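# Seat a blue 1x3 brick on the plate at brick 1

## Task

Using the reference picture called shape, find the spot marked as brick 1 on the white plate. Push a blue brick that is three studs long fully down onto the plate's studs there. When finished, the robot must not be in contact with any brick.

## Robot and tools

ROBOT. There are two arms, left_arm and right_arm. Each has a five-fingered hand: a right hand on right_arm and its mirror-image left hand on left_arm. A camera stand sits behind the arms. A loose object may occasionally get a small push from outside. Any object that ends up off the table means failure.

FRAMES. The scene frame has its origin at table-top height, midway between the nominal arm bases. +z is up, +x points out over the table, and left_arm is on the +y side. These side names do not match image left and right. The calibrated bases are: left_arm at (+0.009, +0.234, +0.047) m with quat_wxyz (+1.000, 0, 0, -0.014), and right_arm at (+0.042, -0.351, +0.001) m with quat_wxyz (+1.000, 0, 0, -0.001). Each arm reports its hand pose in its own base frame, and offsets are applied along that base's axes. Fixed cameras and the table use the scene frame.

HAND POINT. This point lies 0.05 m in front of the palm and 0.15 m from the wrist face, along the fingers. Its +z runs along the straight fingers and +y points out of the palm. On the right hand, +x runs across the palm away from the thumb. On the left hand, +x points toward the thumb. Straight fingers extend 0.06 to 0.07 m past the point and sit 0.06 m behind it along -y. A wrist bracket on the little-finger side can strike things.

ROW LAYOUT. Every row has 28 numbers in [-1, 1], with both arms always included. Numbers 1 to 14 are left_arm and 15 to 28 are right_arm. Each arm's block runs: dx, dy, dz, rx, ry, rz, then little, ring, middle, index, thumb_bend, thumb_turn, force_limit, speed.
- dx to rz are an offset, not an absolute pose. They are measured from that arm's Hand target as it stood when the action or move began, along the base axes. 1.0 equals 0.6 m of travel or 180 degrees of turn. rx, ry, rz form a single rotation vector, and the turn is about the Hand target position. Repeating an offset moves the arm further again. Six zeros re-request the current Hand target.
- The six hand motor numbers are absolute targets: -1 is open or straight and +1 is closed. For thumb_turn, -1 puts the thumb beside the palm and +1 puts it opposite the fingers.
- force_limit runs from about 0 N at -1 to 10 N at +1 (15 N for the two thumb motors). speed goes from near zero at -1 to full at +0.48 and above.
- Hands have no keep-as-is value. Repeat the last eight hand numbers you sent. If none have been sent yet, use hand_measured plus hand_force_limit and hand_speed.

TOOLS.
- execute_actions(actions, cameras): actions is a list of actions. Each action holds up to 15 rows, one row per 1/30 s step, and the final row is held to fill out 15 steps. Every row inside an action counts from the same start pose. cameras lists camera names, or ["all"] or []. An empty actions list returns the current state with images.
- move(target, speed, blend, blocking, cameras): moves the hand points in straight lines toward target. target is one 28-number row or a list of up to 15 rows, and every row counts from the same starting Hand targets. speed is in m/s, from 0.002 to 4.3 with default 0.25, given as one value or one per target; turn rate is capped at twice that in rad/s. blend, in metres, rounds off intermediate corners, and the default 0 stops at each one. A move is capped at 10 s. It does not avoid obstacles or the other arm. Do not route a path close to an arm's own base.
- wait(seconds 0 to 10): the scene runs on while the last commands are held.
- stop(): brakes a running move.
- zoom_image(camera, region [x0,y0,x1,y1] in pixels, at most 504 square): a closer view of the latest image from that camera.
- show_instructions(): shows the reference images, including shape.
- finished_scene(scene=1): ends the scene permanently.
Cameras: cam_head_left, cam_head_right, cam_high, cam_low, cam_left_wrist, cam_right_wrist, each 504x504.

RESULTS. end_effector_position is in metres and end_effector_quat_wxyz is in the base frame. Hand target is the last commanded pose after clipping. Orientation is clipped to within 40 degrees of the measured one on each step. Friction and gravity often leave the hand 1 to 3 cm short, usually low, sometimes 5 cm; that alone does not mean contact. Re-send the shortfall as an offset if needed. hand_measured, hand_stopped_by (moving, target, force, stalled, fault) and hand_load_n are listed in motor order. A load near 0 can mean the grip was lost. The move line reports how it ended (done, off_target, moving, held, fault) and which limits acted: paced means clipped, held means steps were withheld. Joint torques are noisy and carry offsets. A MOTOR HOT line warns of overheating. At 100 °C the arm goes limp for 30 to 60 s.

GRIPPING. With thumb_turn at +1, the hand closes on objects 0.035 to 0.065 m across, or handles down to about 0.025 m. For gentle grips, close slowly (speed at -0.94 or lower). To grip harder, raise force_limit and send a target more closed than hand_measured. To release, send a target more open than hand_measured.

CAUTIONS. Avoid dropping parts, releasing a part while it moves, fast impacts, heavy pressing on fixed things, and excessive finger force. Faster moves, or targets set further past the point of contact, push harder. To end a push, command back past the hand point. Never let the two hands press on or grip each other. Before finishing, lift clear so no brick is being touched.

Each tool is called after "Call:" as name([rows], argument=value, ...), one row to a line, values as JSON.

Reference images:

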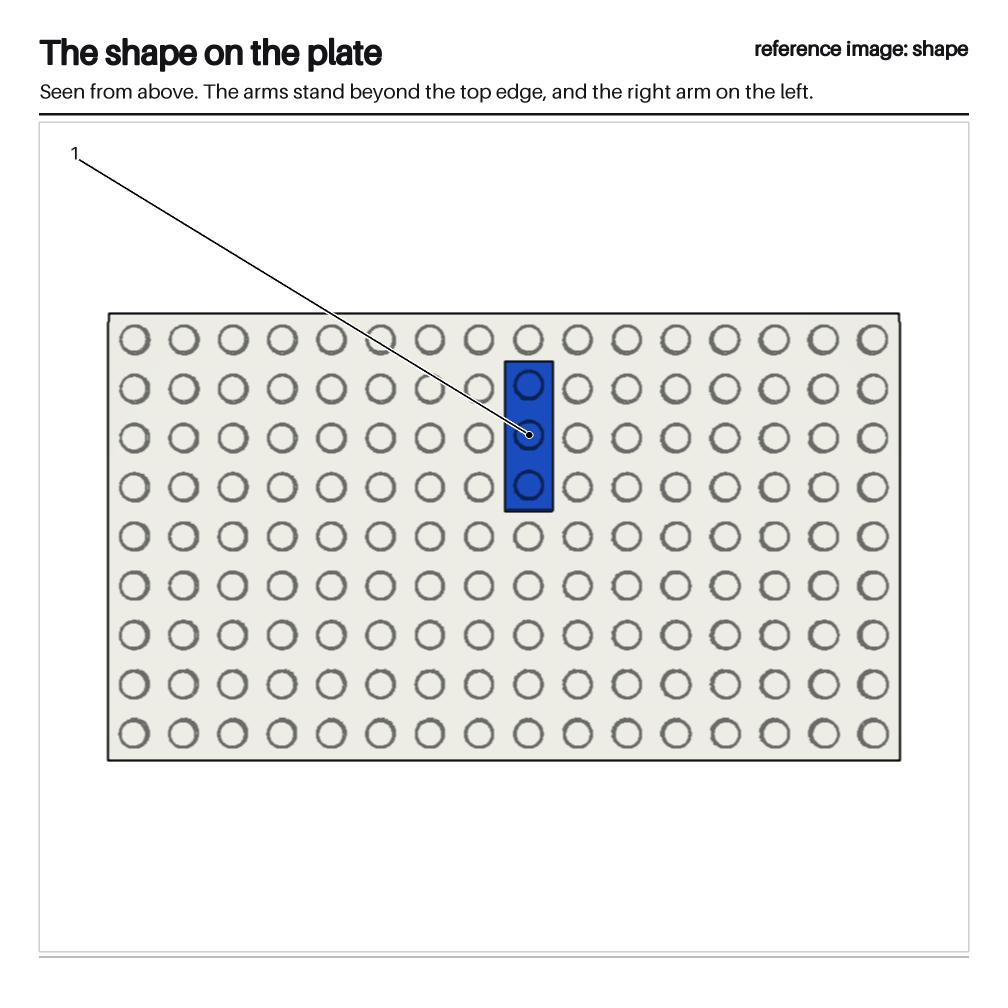

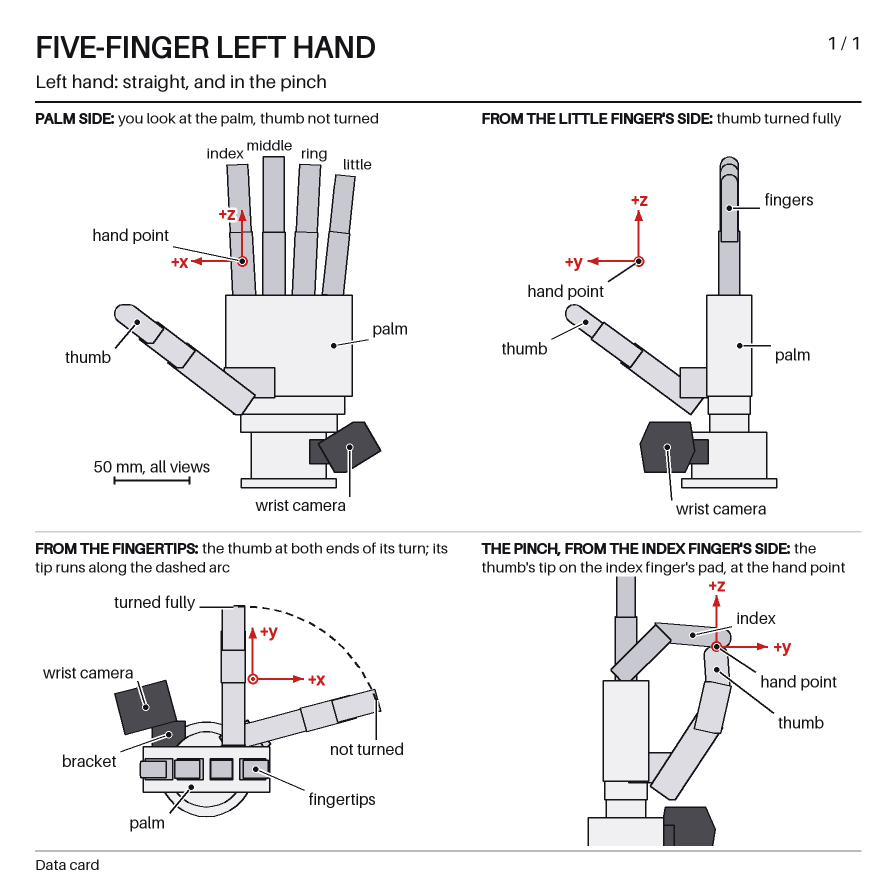

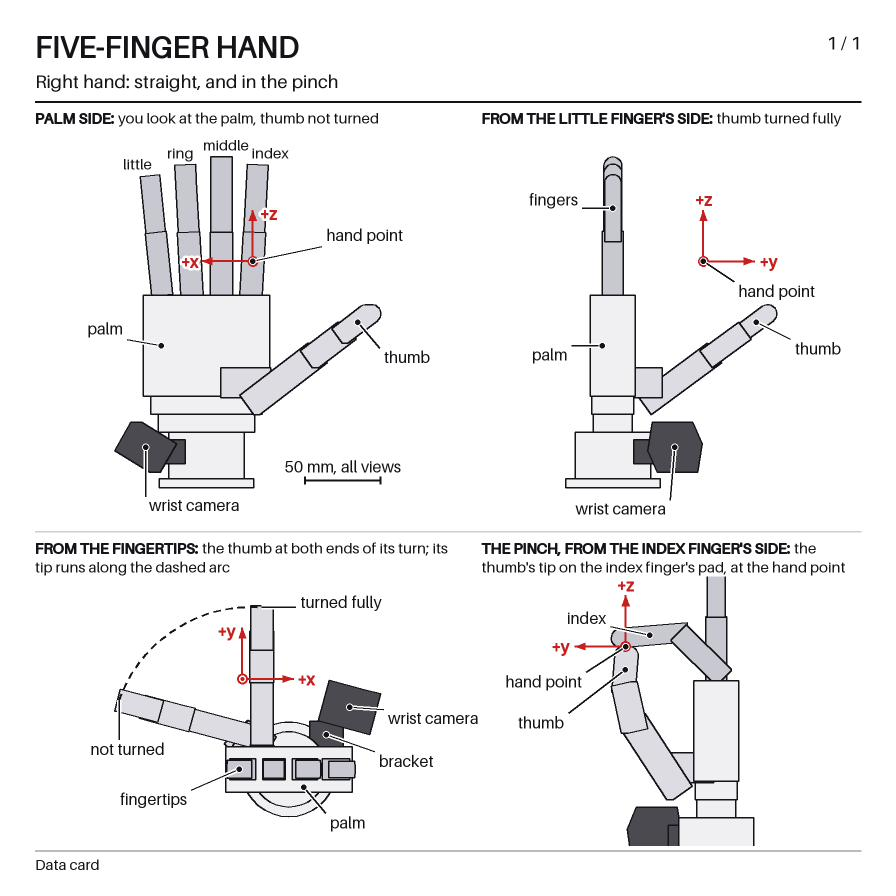

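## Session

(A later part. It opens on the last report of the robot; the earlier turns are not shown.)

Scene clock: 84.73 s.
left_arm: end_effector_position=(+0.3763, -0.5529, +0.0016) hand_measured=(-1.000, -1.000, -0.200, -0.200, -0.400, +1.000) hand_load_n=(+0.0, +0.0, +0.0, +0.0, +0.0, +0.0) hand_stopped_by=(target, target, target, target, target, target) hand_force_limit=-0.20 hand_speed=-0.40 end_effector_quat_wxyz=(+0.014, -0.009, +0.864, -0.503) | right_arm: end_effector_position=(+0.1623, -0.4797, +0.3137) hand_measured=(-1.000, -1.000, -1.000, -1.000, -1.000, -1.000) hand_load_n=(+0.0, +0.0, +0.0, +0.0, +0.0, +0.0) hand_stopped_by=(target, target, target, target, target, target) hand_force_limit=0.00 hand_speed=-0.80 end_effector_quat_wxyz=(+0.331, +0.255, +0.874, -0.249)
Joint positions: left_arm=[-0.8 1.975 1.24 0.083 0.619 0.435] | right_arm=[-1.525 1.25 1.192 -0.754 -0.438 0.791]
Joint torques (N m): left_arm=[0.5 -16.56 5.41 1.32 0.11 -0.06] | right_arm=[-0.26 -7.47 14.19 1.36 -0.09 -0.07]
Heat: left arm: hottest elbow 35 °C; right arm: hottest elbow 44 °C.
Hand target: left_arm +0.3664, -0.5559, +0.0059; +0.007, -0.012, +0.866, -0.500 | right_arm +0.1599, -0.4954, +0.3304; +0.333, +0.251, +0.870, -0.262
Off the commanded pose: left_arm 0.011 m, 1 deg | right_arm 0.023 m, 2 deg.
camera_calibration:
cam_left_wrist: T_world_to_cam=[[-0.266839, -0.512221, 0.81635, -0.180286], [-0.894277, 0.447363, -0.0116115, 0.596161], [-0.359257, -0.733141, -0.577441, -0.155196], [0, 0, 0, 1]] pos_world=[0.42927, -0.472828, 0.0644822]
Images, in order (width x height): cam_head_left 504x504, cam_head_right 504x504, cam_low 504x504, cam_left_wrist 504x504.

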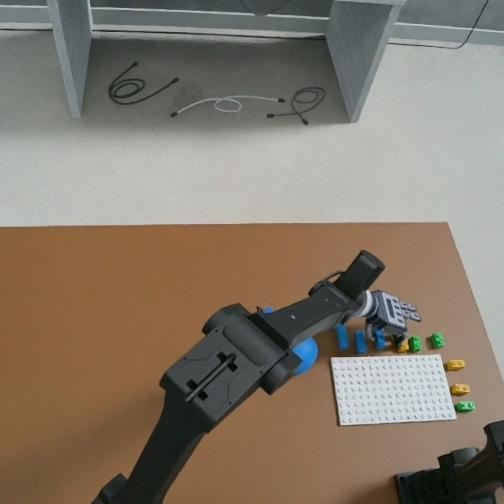

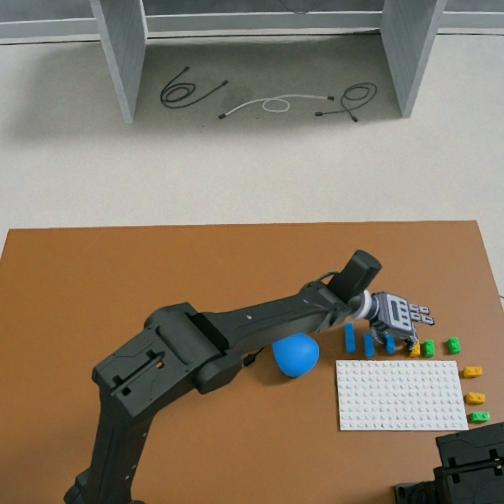

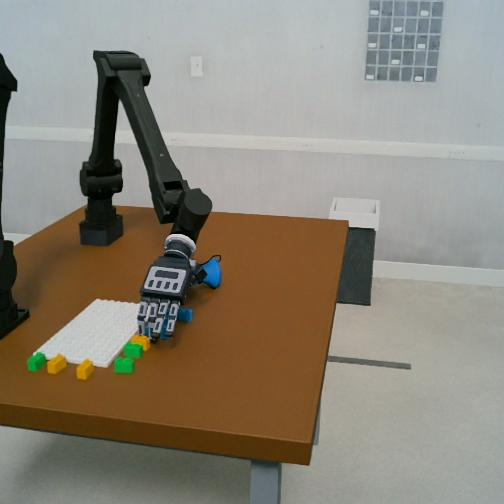

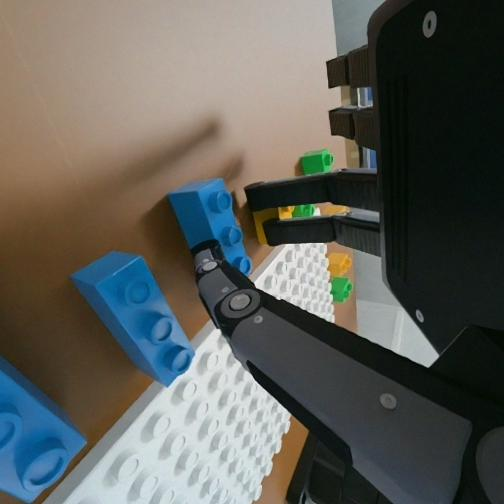

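Call:
move(target=[0.0448,0.0257,0.0,0,0,0,-1,-1,-0.2,-0.2,-0.4,1,-0.2,-0.4,0,0,0,0,0,0,-1,-1,-1,-1,-1,-1,0.0,-0.8], speed=0.08, cameras=["cam_head_left", "cam_head_right", "cam_low", "cam_left_wrist"])

Call:
zoom_image(camera="cam_left_wrist", region=[140, 140, 300, 330])

Call:
zoom_image(camera="cam_head_left", region=[355, 305, 415, 365])

Call:
zoom_image(camera="cam_head_right", region=[365, 305, 425, 365])

Call:
zoom_image(camera="cam_low", region=[135, 305, 200, 360])

Scene clock: 90.43 s.
left_arm: end_effector_position=(+0.3805, -0.5384, -0.0016) hand_measured=(-1.000, -1.000, -0.200, -0.200, -0.400, +1.000) hand_load_n=(+0.0, +0.0, +0.0, +0.0, +0.0, +0.0) hand_stopped_by=(target, target, target, target, target, target) hand_force_limit=-0.20 hand_speed=-0.40 end_effector_quat_wxyz=(-0.001, -0.017, +0.868, -0.496) | right_arm: end_effector_position=(+0.1623, -0.4797, +0.3137) hand_measured=(-1.000, -1.000, -1.000, -1.000, -1.000, -1.000) hand_load_n=(+0.0, +0.0, +0.0, +0.0, +0.0, +0.0) hand_stopped_by=(target, target, target, target, target, target) hand_force_limit=0.00 hand_speed=-0.80 end_effector_quat_wxyz=(+0.331, +0.255, +0.874, -0.249)
Joint positions: left_arm=[-0.773 1.975 1.24 0.043 0.653 0.445] | right_arm=[-1.525 1.25 1.192 -0.754 -0.438 0.791]
Joint torques (N m): left_arm=[2.55 -15.38 7.53 1.24 0.4 0.18] | right_arm=[-0.5 -7.77 14.15 1.36 -0.08 -0.08]
Heat: left arm: hottest elbow 35 °C; right arm: hottest elbow 44 °C.
Hand target: left_arm +0.3931, -0.5406, +0.0059; +0.007, -0.012, +0.866, -0.500 | right_arm +0.1599, -0.4954, +0.3304; +0.333, +0.251, +0.870, -0.262
Off the commanded pose: left_arm 0.015 m, 1 deg | right_arm 0.023 m, 2 deg.
move: off_target (left_arm, right_arm)
camera_calibration:
cam_left_wrist: T_world_to_cam=[[-0.240092, -0.522385, 0.818211, -0.184726], [-0.892509, 0.450303, 0.0256017, 0.594297], [-0.381817, -0.724114, -0.574347, -0.131373], [0, 0, 0, 1]] pos_world=[0.435904, -0.459241, 0.060476]
Images, in order (width x height): cam_head_left 504x504, cam_head_right 504x504, cam_low 504x504, cam_left_wrist 504x504.

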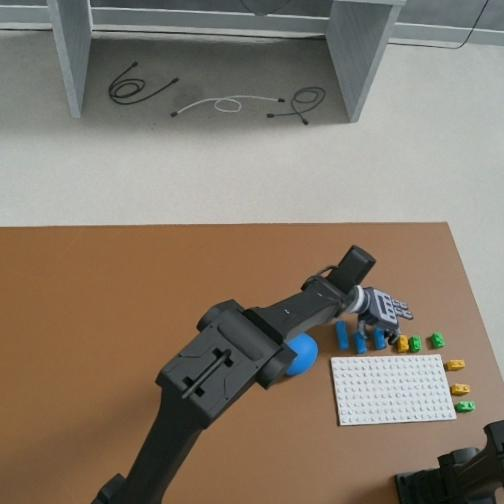

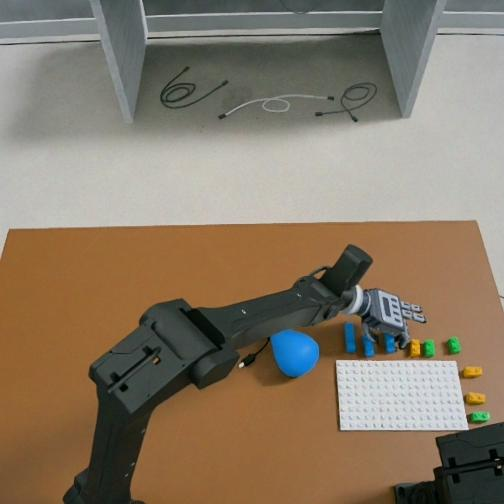

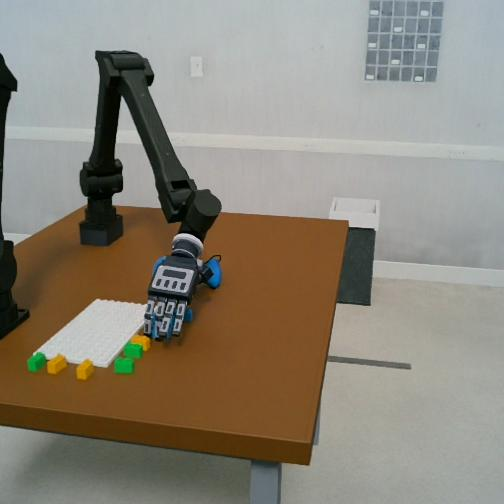

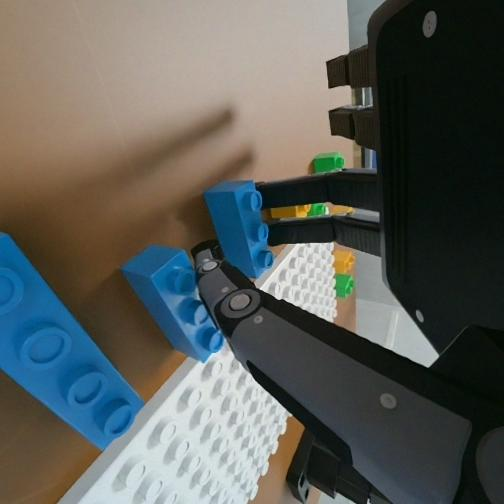

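Scaled by 2.653 from the camera's 504x504 image, which has a finer 720x720 frame.

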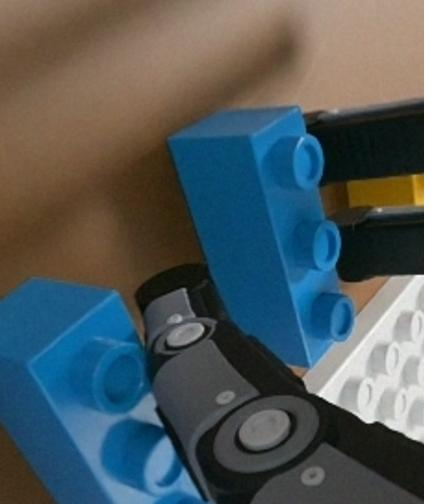

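Scaled by 8.400 from the camera's 504x504 image, which has a finer 720x720 frame.

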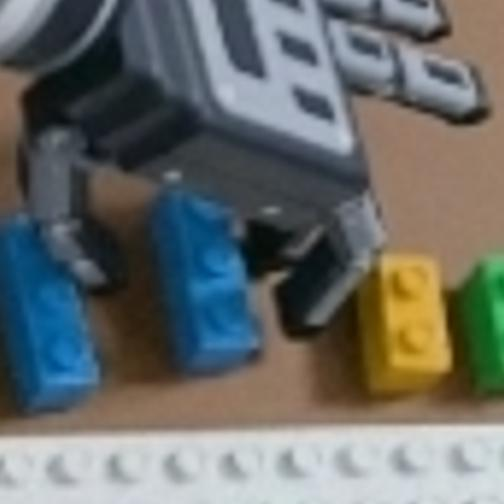

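Scaled by 8.400 from the camera's 504x504 image, which has a finer 720x720 frame.

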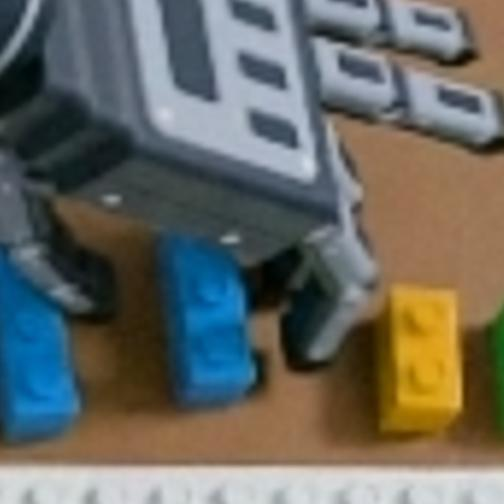

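Scaled by 7.754 from the camera's 504x504 image, which has a finer 720x720 frame.

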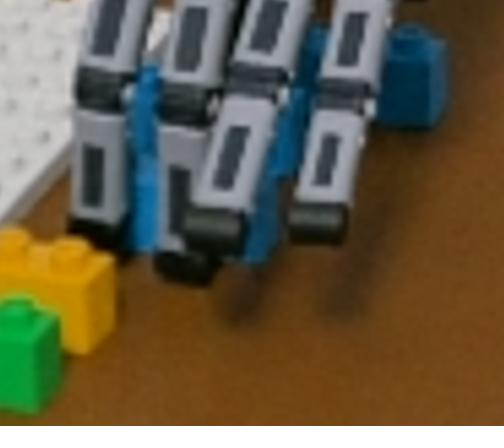

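Call:
move(target=[-0.021,0.0037,-0.0117,0,0,0,-1,-1,0.25,0.25,-0.4,1,-0.3,-0.92,0,0,0,0,0,0,-1,-1,-1,-1,-1,-1,0.0,-0.8], speed=0.05, cameras=["cam_head_left", "cam_head_right", "cam_low", "cam_left_wrist"])

Call:
zoom_image(camera="cam_left_wrist", region=[140, 140, 300, 330])

Call:
zoom_image(camera="cam_head_left", region=[355, 305, 415, 365])

Call:
zoom_image(camera="cam_head_right", region=[365, 305, 425, 365])

Call:
zoom_image(camera="cam_low", region=[135, 305, 200, 360])

Scene clock: 95.10 s.
left_arm: end_effector_position=(+0.3795, -0.5368, -0.0038) hand_measured=(-1.000, -1.000, +0.128, +0.164, -0.400, +1.000) hand_load_n=(+0.0, +0.0, +1.5, +3.5, +4.0, -3.5) hand_stopped_by=(target, target, force, force, target, target) hand_force_limit=-0.30 hand_speed=-0.92 end_effector_quat_wxyz=(-0.001, -0.018, +0.869, -0.495) | right_arm: end_effector_position=(+0.1623, -0.4797, +0.3137) hand_measured=(-1.000, -1.000, -1.000, -1.000, -1.000, -1.000) hand_load_n=(+0.0, +0.0, +0.0, +0.0, +0.0, +0.0) hand_stopped_by=(target, target, target, target, target, target) hand_force_limit=0.00 hand_speed=-0.80 end_effector_quat_wxyz=(+0.331, +0.255, +0.874, -0.249)
Joint positions: left_arm=[-0.773 1.975 1.234 0.046 0.65 0.445] | right_arm=[-1.525 1.25 1.192 -0.754 -0.438 0.791]
Joint torques (N m): left_arm=[1.73 -15.97 5.15 2.61 0.13 0.11] | right_arm=[-0.38 -7.53 14.17 1.37 -0.09 -0.07]
Heat: left arm: hottest elbow 35 °C; right arm: hottest elbow 45 °C.
Hand target: left_arm +0.3806, -0.5384, -0.0010; +0.007, -0.012, +0.866, -0.500 | right_arm +0.1599, -0.4954, +0.3304; +0.333, +0.251, +0.870, -0.262
Off the commanded pose: left_arm 0.003 m, 1 deg | right_arm 0.023 m, 2 deg.
move: off_target (right_arm)
camera_calibration:
cam_left_wrist: T_world_to_cam=[[-0.238599, -0.525761, 0.816484, -0.18464], [-0.893438, 0.448336, 0.027611, 0.59217], [-0.380576, -0.72289, -0.576707, -0.131662], [0, 0, 0, 1]] pos_world=[0.434905, -0.457745, 0.0584751]
Images, in order (width x height): cam_head_left 504x504, cam_head_right 504x504, cam_low 504x504, cam_left_wrist 504x504.

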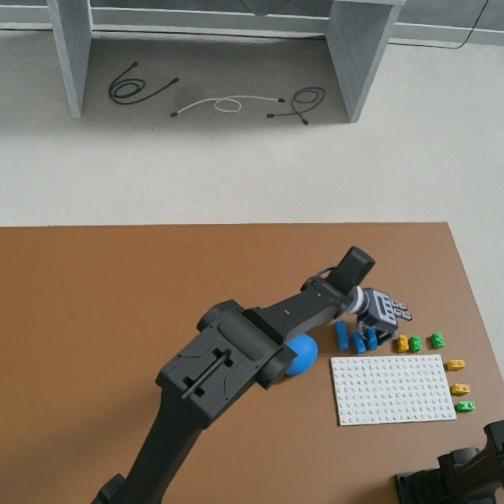

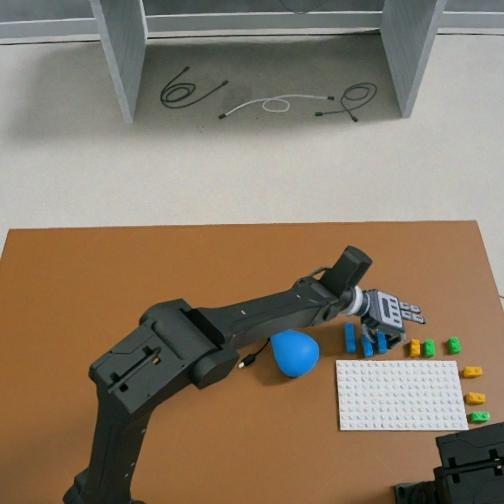

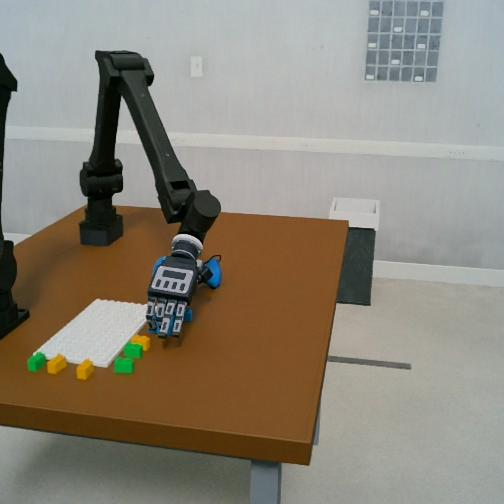

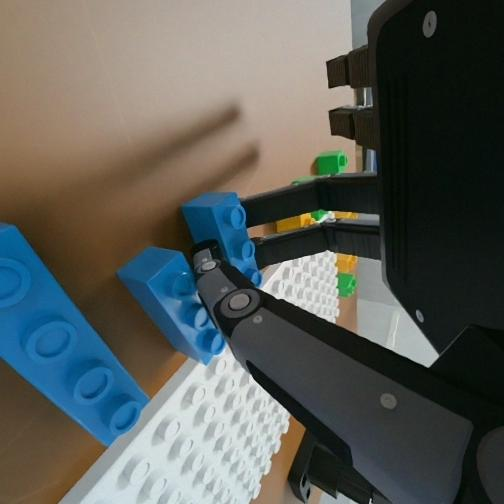

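Scaled by 2.653 from the camera's 504x504 image, which has a finer 720x720 frame.

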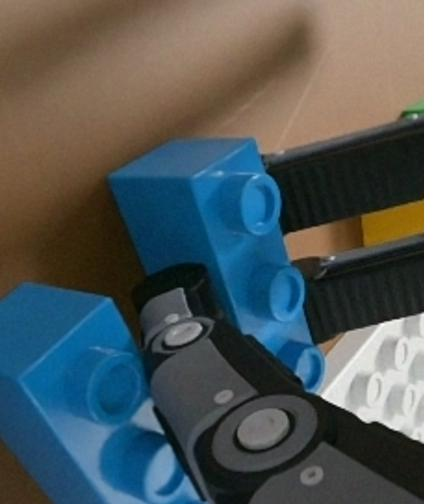

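Scaled by 8.400 from the camera's 504x504 image, which has a finer 720x720 frame.

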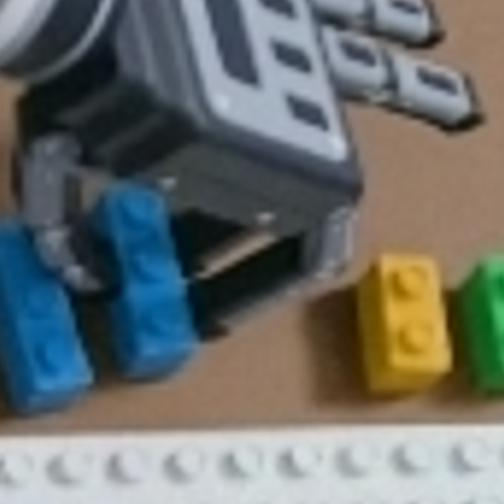

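Scaled by 8.400 from the camera's 504x504 image, which has a finer 720x720 frame.

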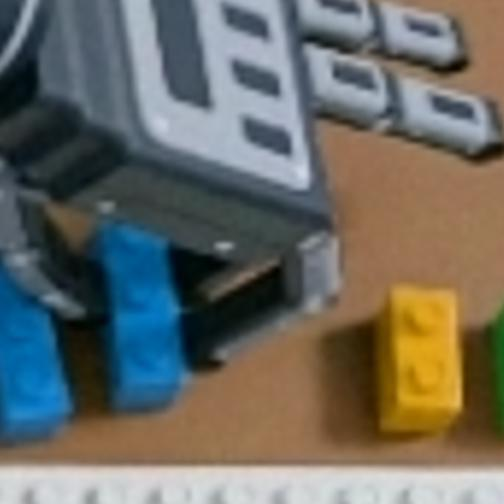

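Scaled by 7.754 from the camera's 504x504 image, which has a finer 720x720 frame.

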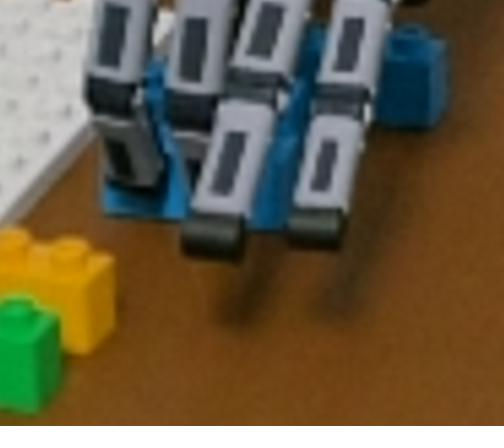

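Call:
move([
  [0.0,0.0,0.1,0,0,0,-1,-1,0.25,0.25,-0.4,1,-0.3,-0.92,0,0,0,0,0,0,-1,-1,-1,-1,-1,-1,0.0,-0.8],
  [-0.235,-0.03,0.1,0,0,0,-1,-1,0.25,0.25,-0.4,1,-0.3,-0.92,0,0,0,0,0,0,-1,-1,-1,-1,-1,-1,0.0,-0.8],
], speed=0.15, blend=[0.015, 0], cameras=["cam_head_left", "cam_head_right", "cam_low", "cam_left_wrist"])

Call:
zoom_image(camera="cam_left_wrist", region=[100, 120, 320, 380])

Call:
zoom_image(camera="cam_head_left", region=[325, 330, 445, 430])

Call:
zoom_image(camera="cam_head_right", region=[330, 330, 470, 440])

Call:
zoom_image(camera="cam_low", region=[30, 240, 180, 380])

Scene clock: 100.23 s.
left_arm: end_effector_position=(+0.2436, -0.5510, +0.0505) hand_measured=(-1.000, -1.000, +0.128, +0.164, -0.400, +1.000) hand_load_n=(+0.0, +0.0, +2.0, +3.5, +3.5, -3.5) hand_stopped_by=(target, target, force, force, target, target) hand_force_limit=-0.30 hand_speed=-0.92 end_effector_quat_wxyz=(+0.005, -0.012, +0.872, -0.490) | right_arm: end_effector_position=(+0.1623, -0.4797, +0.3137) hand_measured=(-1.000, -1.000, -1.000, -1.000, -1.000, -1.000) hand_load_n=(+0.0, +0.0, +0.0, +0.0, +0.0, +0.0) hand_stopped_by=(target, target, target, target, target, target) hand_force_limit=0.00 hand_speed=-0.80 end_effector_quat_wxyz=(+0.331, +0.255, +0.874, -0.249)
Joint positions: left_arm=[-0.991 1.722 1.014 0.087 0.467 0.308] | right_arm=[-1.525 1.25 1.192 -0.754 -0.438 0.791]
Joint torques (N m): left_arm=[0.44 -14.27 5.67 2.77 0.02 -0.06] | right_arm=[-0.44 -7.71 14.16 1.35 -0.09 -0.07]
Heat: left arm: hottest elbow 35 °C; right arm: hottest elbow 45 °C.
Hand target: left_arm +0.2397, -0.5563, +0.0589; +0.007, -0.012, +0.866, -0.500 | right_arm +0.1599, -0.4954, +0.3304; +0.333, +0.251, +0.870, -0.262
Off the commanded pose: left_arm 0.011 m, 1 deg | right_arm 0.023 m, 2 deg.
move: off_target (left_arm, right_arm)
camera_calibration:
cam_left_wrist: T_world_to_cam=[[-0.253441, -0.534536, 0.80625, -0.269614], [-0.89214, 0.451367, 0.0188121, 0.477347], [-0.37397, -0.71452, -0.591276, -0.158679], [0, 0, 0, 1]] pos_world=[0.298188, -0.472957, 0.114574]
Images, in order (width x height): cam_head_left 504x504, cam_head_right 504x504, cam_low 504x504, cam_left_wrist 504x504.

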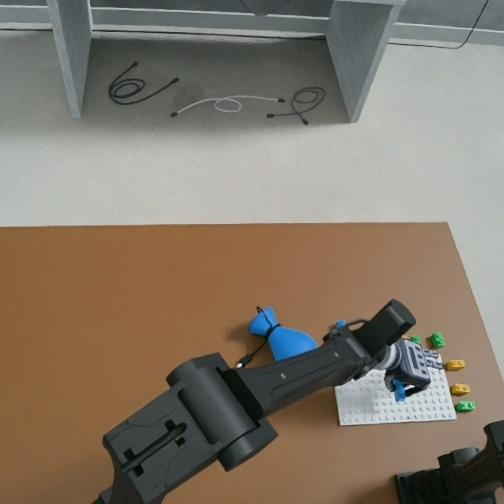

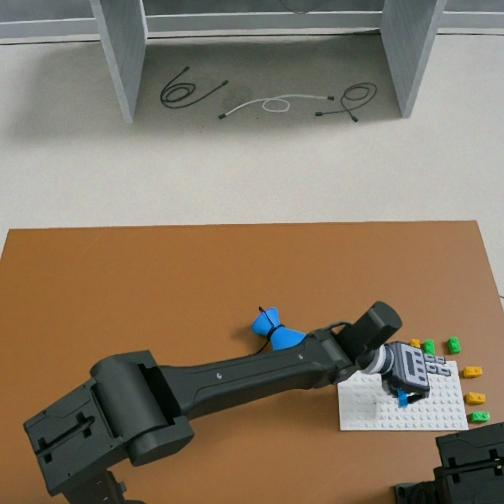

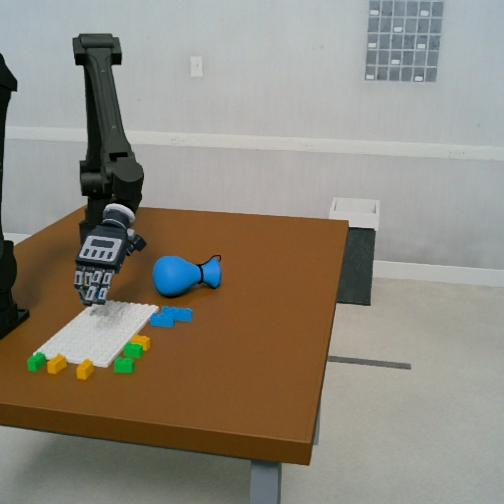

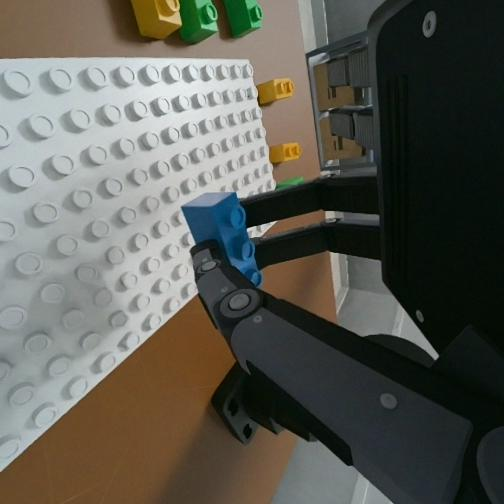

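Scaled by 1.938 from the camera's 504x504 image, which has a finer 720x720 frame.

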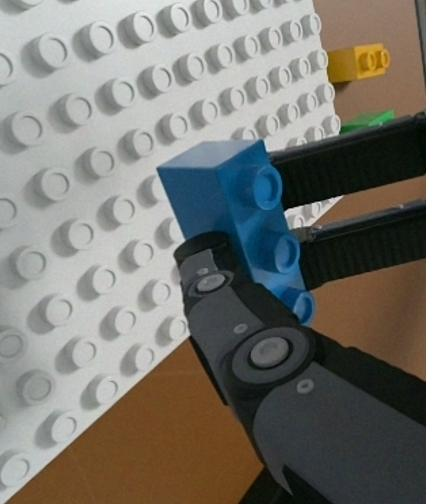

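Scaled by 4.200 from the camera's 504x504 image, which has a finer 720x720 frame.

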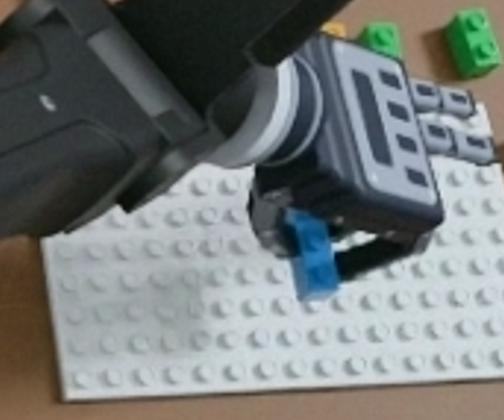

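Scaled by 3.600 from the camera's 504x504 image, which has a finer 720x720 frame.

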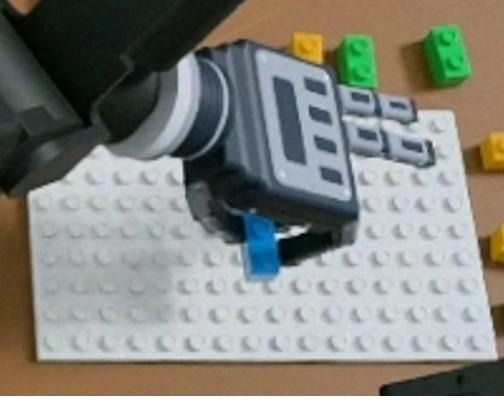

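Scaled by 3.360 from the camera's 504x504 image, which has a finer 720x720 frame.

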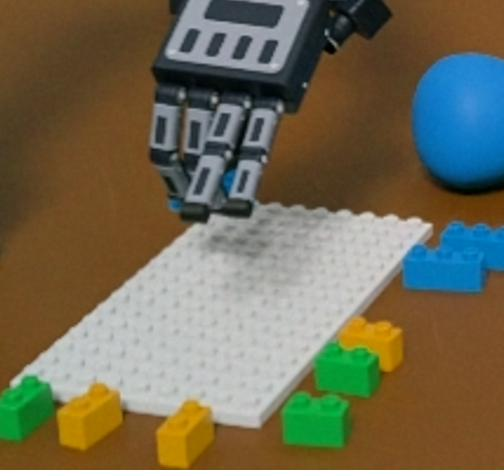

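Call:
zoom_image(camera="cam_head_left", region=[375, 365, 435, 415])

Call:
zoom_image(camera="cam_head_right", region=[375, 375, 435, 425])

Call:
zoom_image(camera="cam_left_wrist", region=[160, 170, 290, 310])

Call:
zoom_image(camera="cam_low", region=[60, 260, 130, 330])

Scaled by 8.400 from the camera's 504x504 image, which has a finer 720x720 frame.

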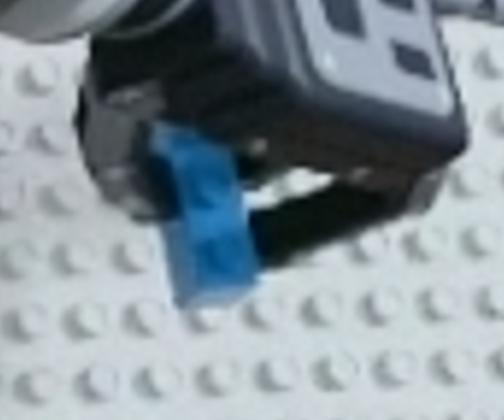

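Scaled by 8.400 from the camera's 504x504 image, which has a finer 720x720 frame.

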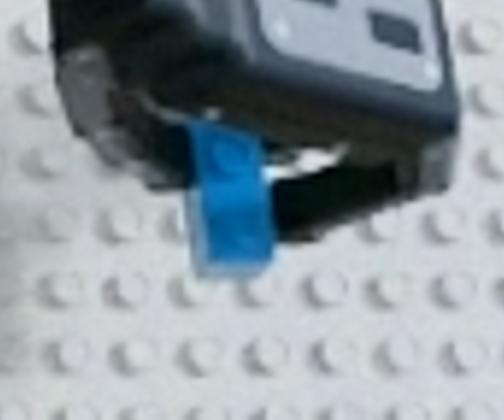

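Scaled by 3.600 from the camera's 504x504 image, which has a finer 720x720 frame.

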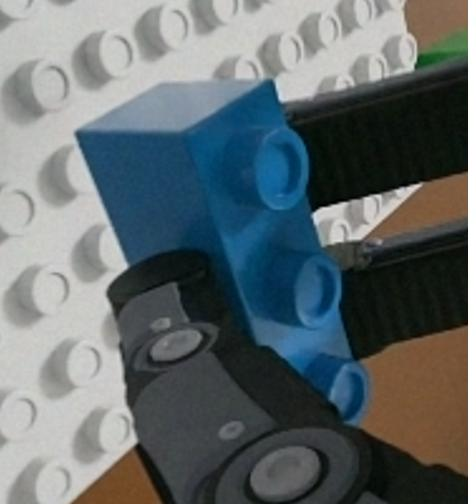

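Scaled by 7.200 from the camera's 504x504 image, which has a finer 720x720 frame.

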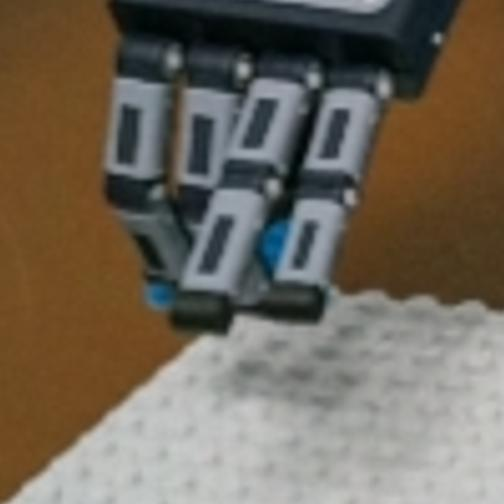

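Call:
zoom_image(camera="cam_head_right", region=[332, 370, 472, 436])

Call:
zoom_image(camera="cam_head_left", region=[330, 370, 460, 430])

Scaled by 3.600 from the camera's 504x504 image, which has a finer 720x720 frame.

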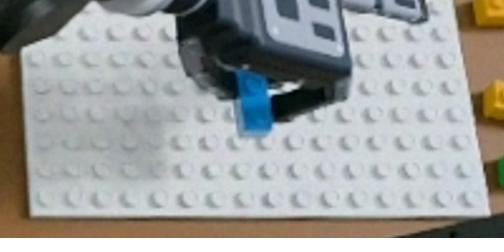

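Scaled by 3.877 from the camera's 504x504 image, which has a finer 720x720 frame.

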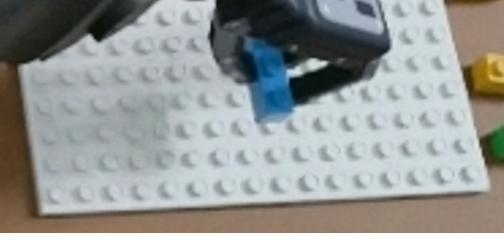

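Call:
move(target=[-0.0332,-0.006,-0.085,0,0,0,-1,-1,0.25,0.25,-0.4,1,-0.3,-0.92,0,0,0,0,0,0,-1,-1,-1,-1,-1,-1,0.0,-0.8], speed=0.1, cameras=["cam_head_left", "cam_head_right", "cam_low", "cam_left_wrist"])

Call:
zoom_image(camera="cam_left_wrist", region=[100, 120, 300, 340])

Call:
zoom_image(camera="cam_head_left", region=[370, 370, 430, 430])

Call:
zoom_image(camera="cam_head_right", region=[370, 375, 430, 435])

Call:
zoom_image(camera="cam_low", region=[60, 260, 130, 330])

Scene clock: 111.90 s.
left_arm: end_effector_position=(+0.2261, -0.5544, +0.0143) hand_measured=(-1.000, -1.000, +0.128, +0.164, -0.400, +1.000) hand_load_n=(+0.0, -0.5, +1.5, +3.5, +4.0, -3.0) hand_stopped_by=(target, target, force, force, target, target) hand_force_limit=-0.30 hand_speed=-0.92 end_effector_quat_wxyz=(+0.012, -0.010, +0.867, -0.499) | right_arm: end_effector_position=(+0.1623, -0.4797, +0.3137) hand_measured=(-1.000, -1.000, -1.000, -1.000, -1.000, -1.000) hand_load_n=(+0.0, +0.0, +0.0, +0.0, +0.0, +0.0) hand_stopped_by=(target, target, target, target, target, target) hand_force_limit=0.00 hand_speed=-0.80 end_effector_quat_wxyz=(+0.331, +0.255, +0.874, -0.249)
Joint positions: left_arm=[-1.026 1.779 0.949 0.243 0.435 0.285] | right_arm=[-1.525 1.25 1.192 -0.754 -0.438 0.791]
Joint torques (N m): left_arm=[0.56 -11.81 5.37 2.7 -0.05 -0.08] | right_arm=[-0.5 -7.65 14.13 1.42 -0.08 -0.06]
Heat: left arm: hottest elbow 35 °C; right arm: hottest elbow 45 °C.
Hand target: left_arm +0.2196, -0.5600, +0.0080; +0.007, -0.012, +0.866, -0.500 | right_arm +0.1599, -0.4954, +0.3304; +0.333, +0.251, +0.870, -0.262
Off the commanded pose: left_arm 0.011 m, 1 deg | right_arm 0.023 m, 2 deg.
move: off_target (left_arm, right_arm)
camera_calibration:
cam_left_wrist: T_world_to_cam=[[-0.262531, -0.519145, 0.813367, -0.236183], [-0.893921, 0.448219, -0.00244854, 0.462984], [-0.363295, -0.727729, -0.581745, -0.198983], [0, 0, 0, 1]] pos_world=[0.279576, -0.474937, 0.0774797]
Images, in order (width x height): cam_head_left 504x504, cam_head_right 504x504, cam_low 504x504, cam_left_wrist 504x504.

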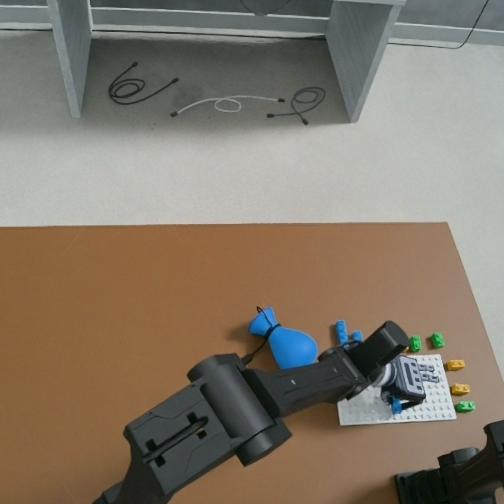

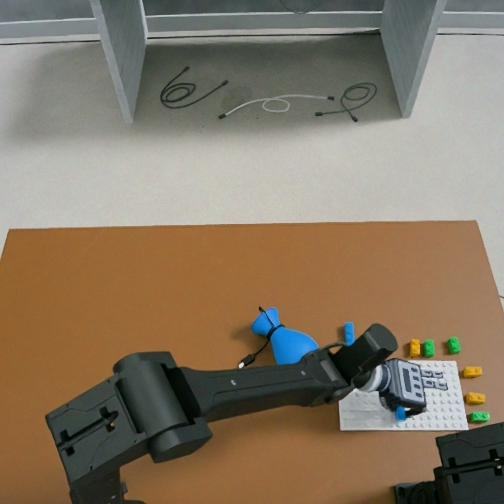

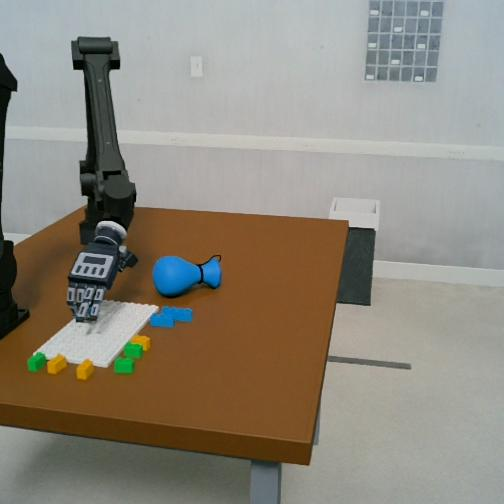

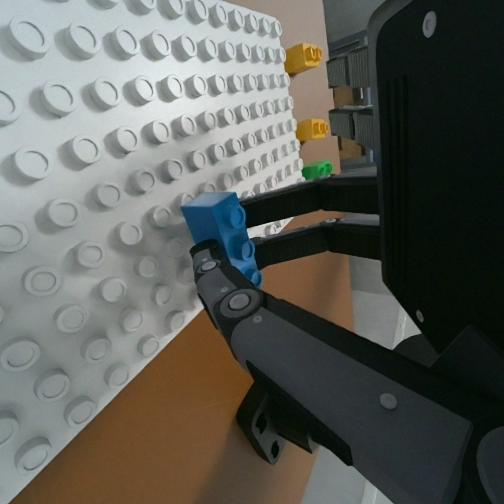

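Scaled by 2.291 from the camera's 504x504 image, which has a finer 720x720 frame.

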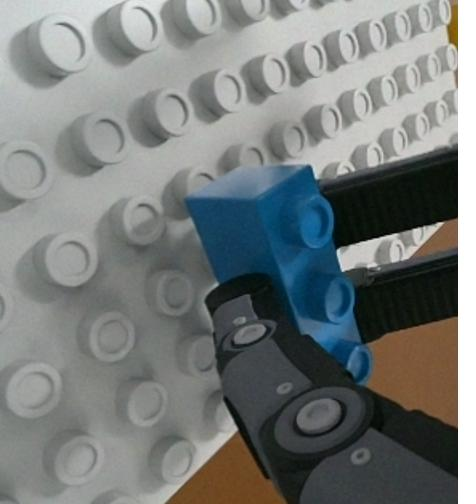

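Scaled by 8.400 from the camera's 504x504 image, which has a finer 720x720 frame.

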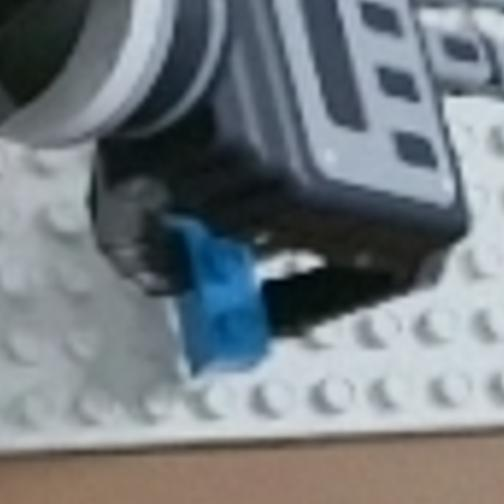

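Scaled by 8.400 from the camera's 504x504 image, which has a finer 720x720 frame.

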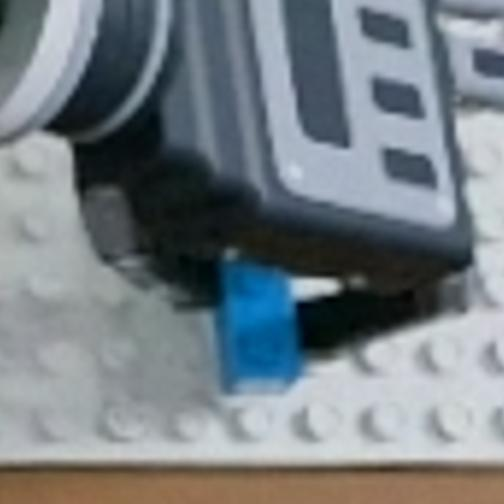

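Scaled by 7.200 from the camera's 504x504 image, which has a finer 720x720 frame.

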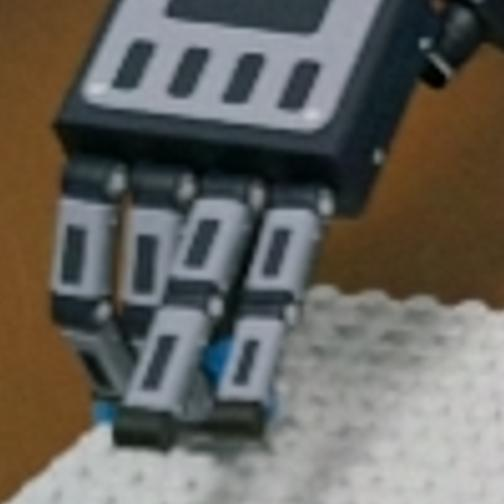

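Call:
zoom_image(camera="cam_head_left", region=[332, 395, 402, 430])

Call:
zoom_image(camera="cam_head_left", region=[390, 390, 460, 425])

Call:
zoom_image(camera="cam_head_right", region=[335, 400, 405, 435])

Call:
zoom_image(camera="cam_head_right", region=[400, 400, 470, 435])

Scaled by 7.200 from the camera's 504x504 image, which has a finer 720x720 frame.

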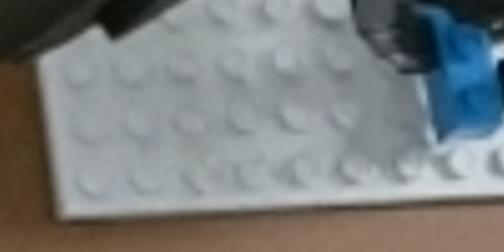

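Scaled by 7.200 from the camera's 504x504 image, which has a finer 720x720 frame.

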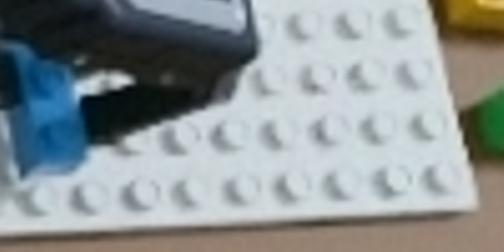

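Scaled by 7.200 from the camera's 504x504 image, which has a finer 720x720 frame.

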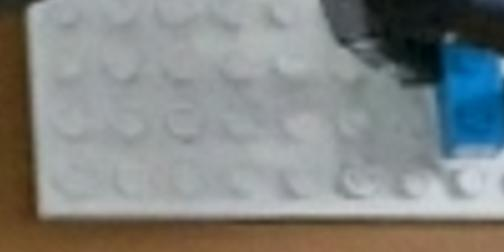

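Scaled by 7.200 from the camera's 504x504 image, which has a finer 720x720 frame.

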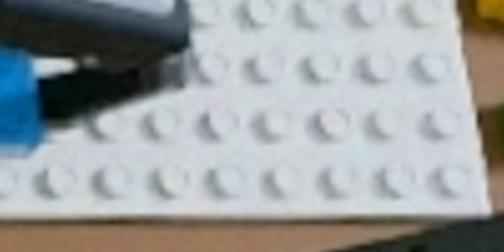

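Call:
zoom_image(camera="cam_left_wrist", region=[0, 0, 340, 340])

Call:
zoom_image(camera="cam_left_wrist", region=[60, 180, 280, 400])

Scaled by 1.482 from the camera's 504x504 image, which has a finer 720x720 frame.

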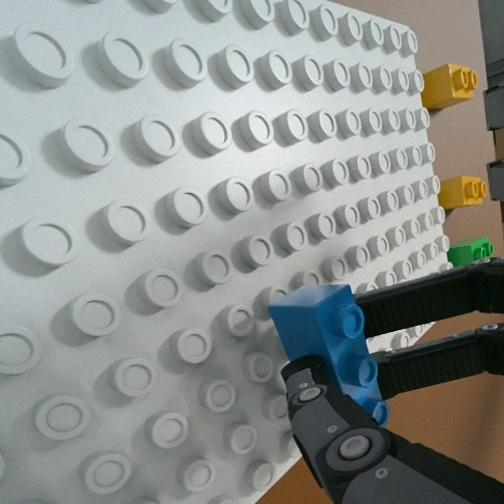

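Scaled by 2.291 from the camera's 504x504 image, which has a finer 720x720 frame.

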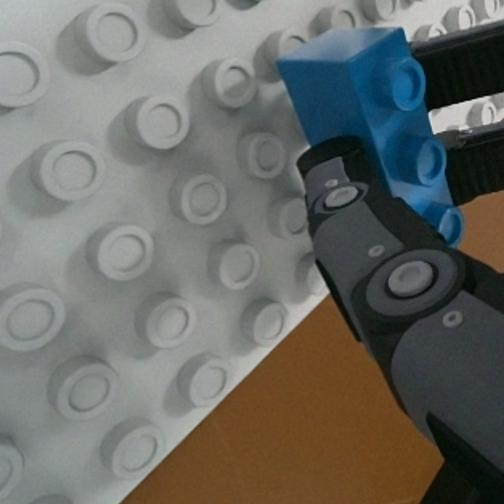

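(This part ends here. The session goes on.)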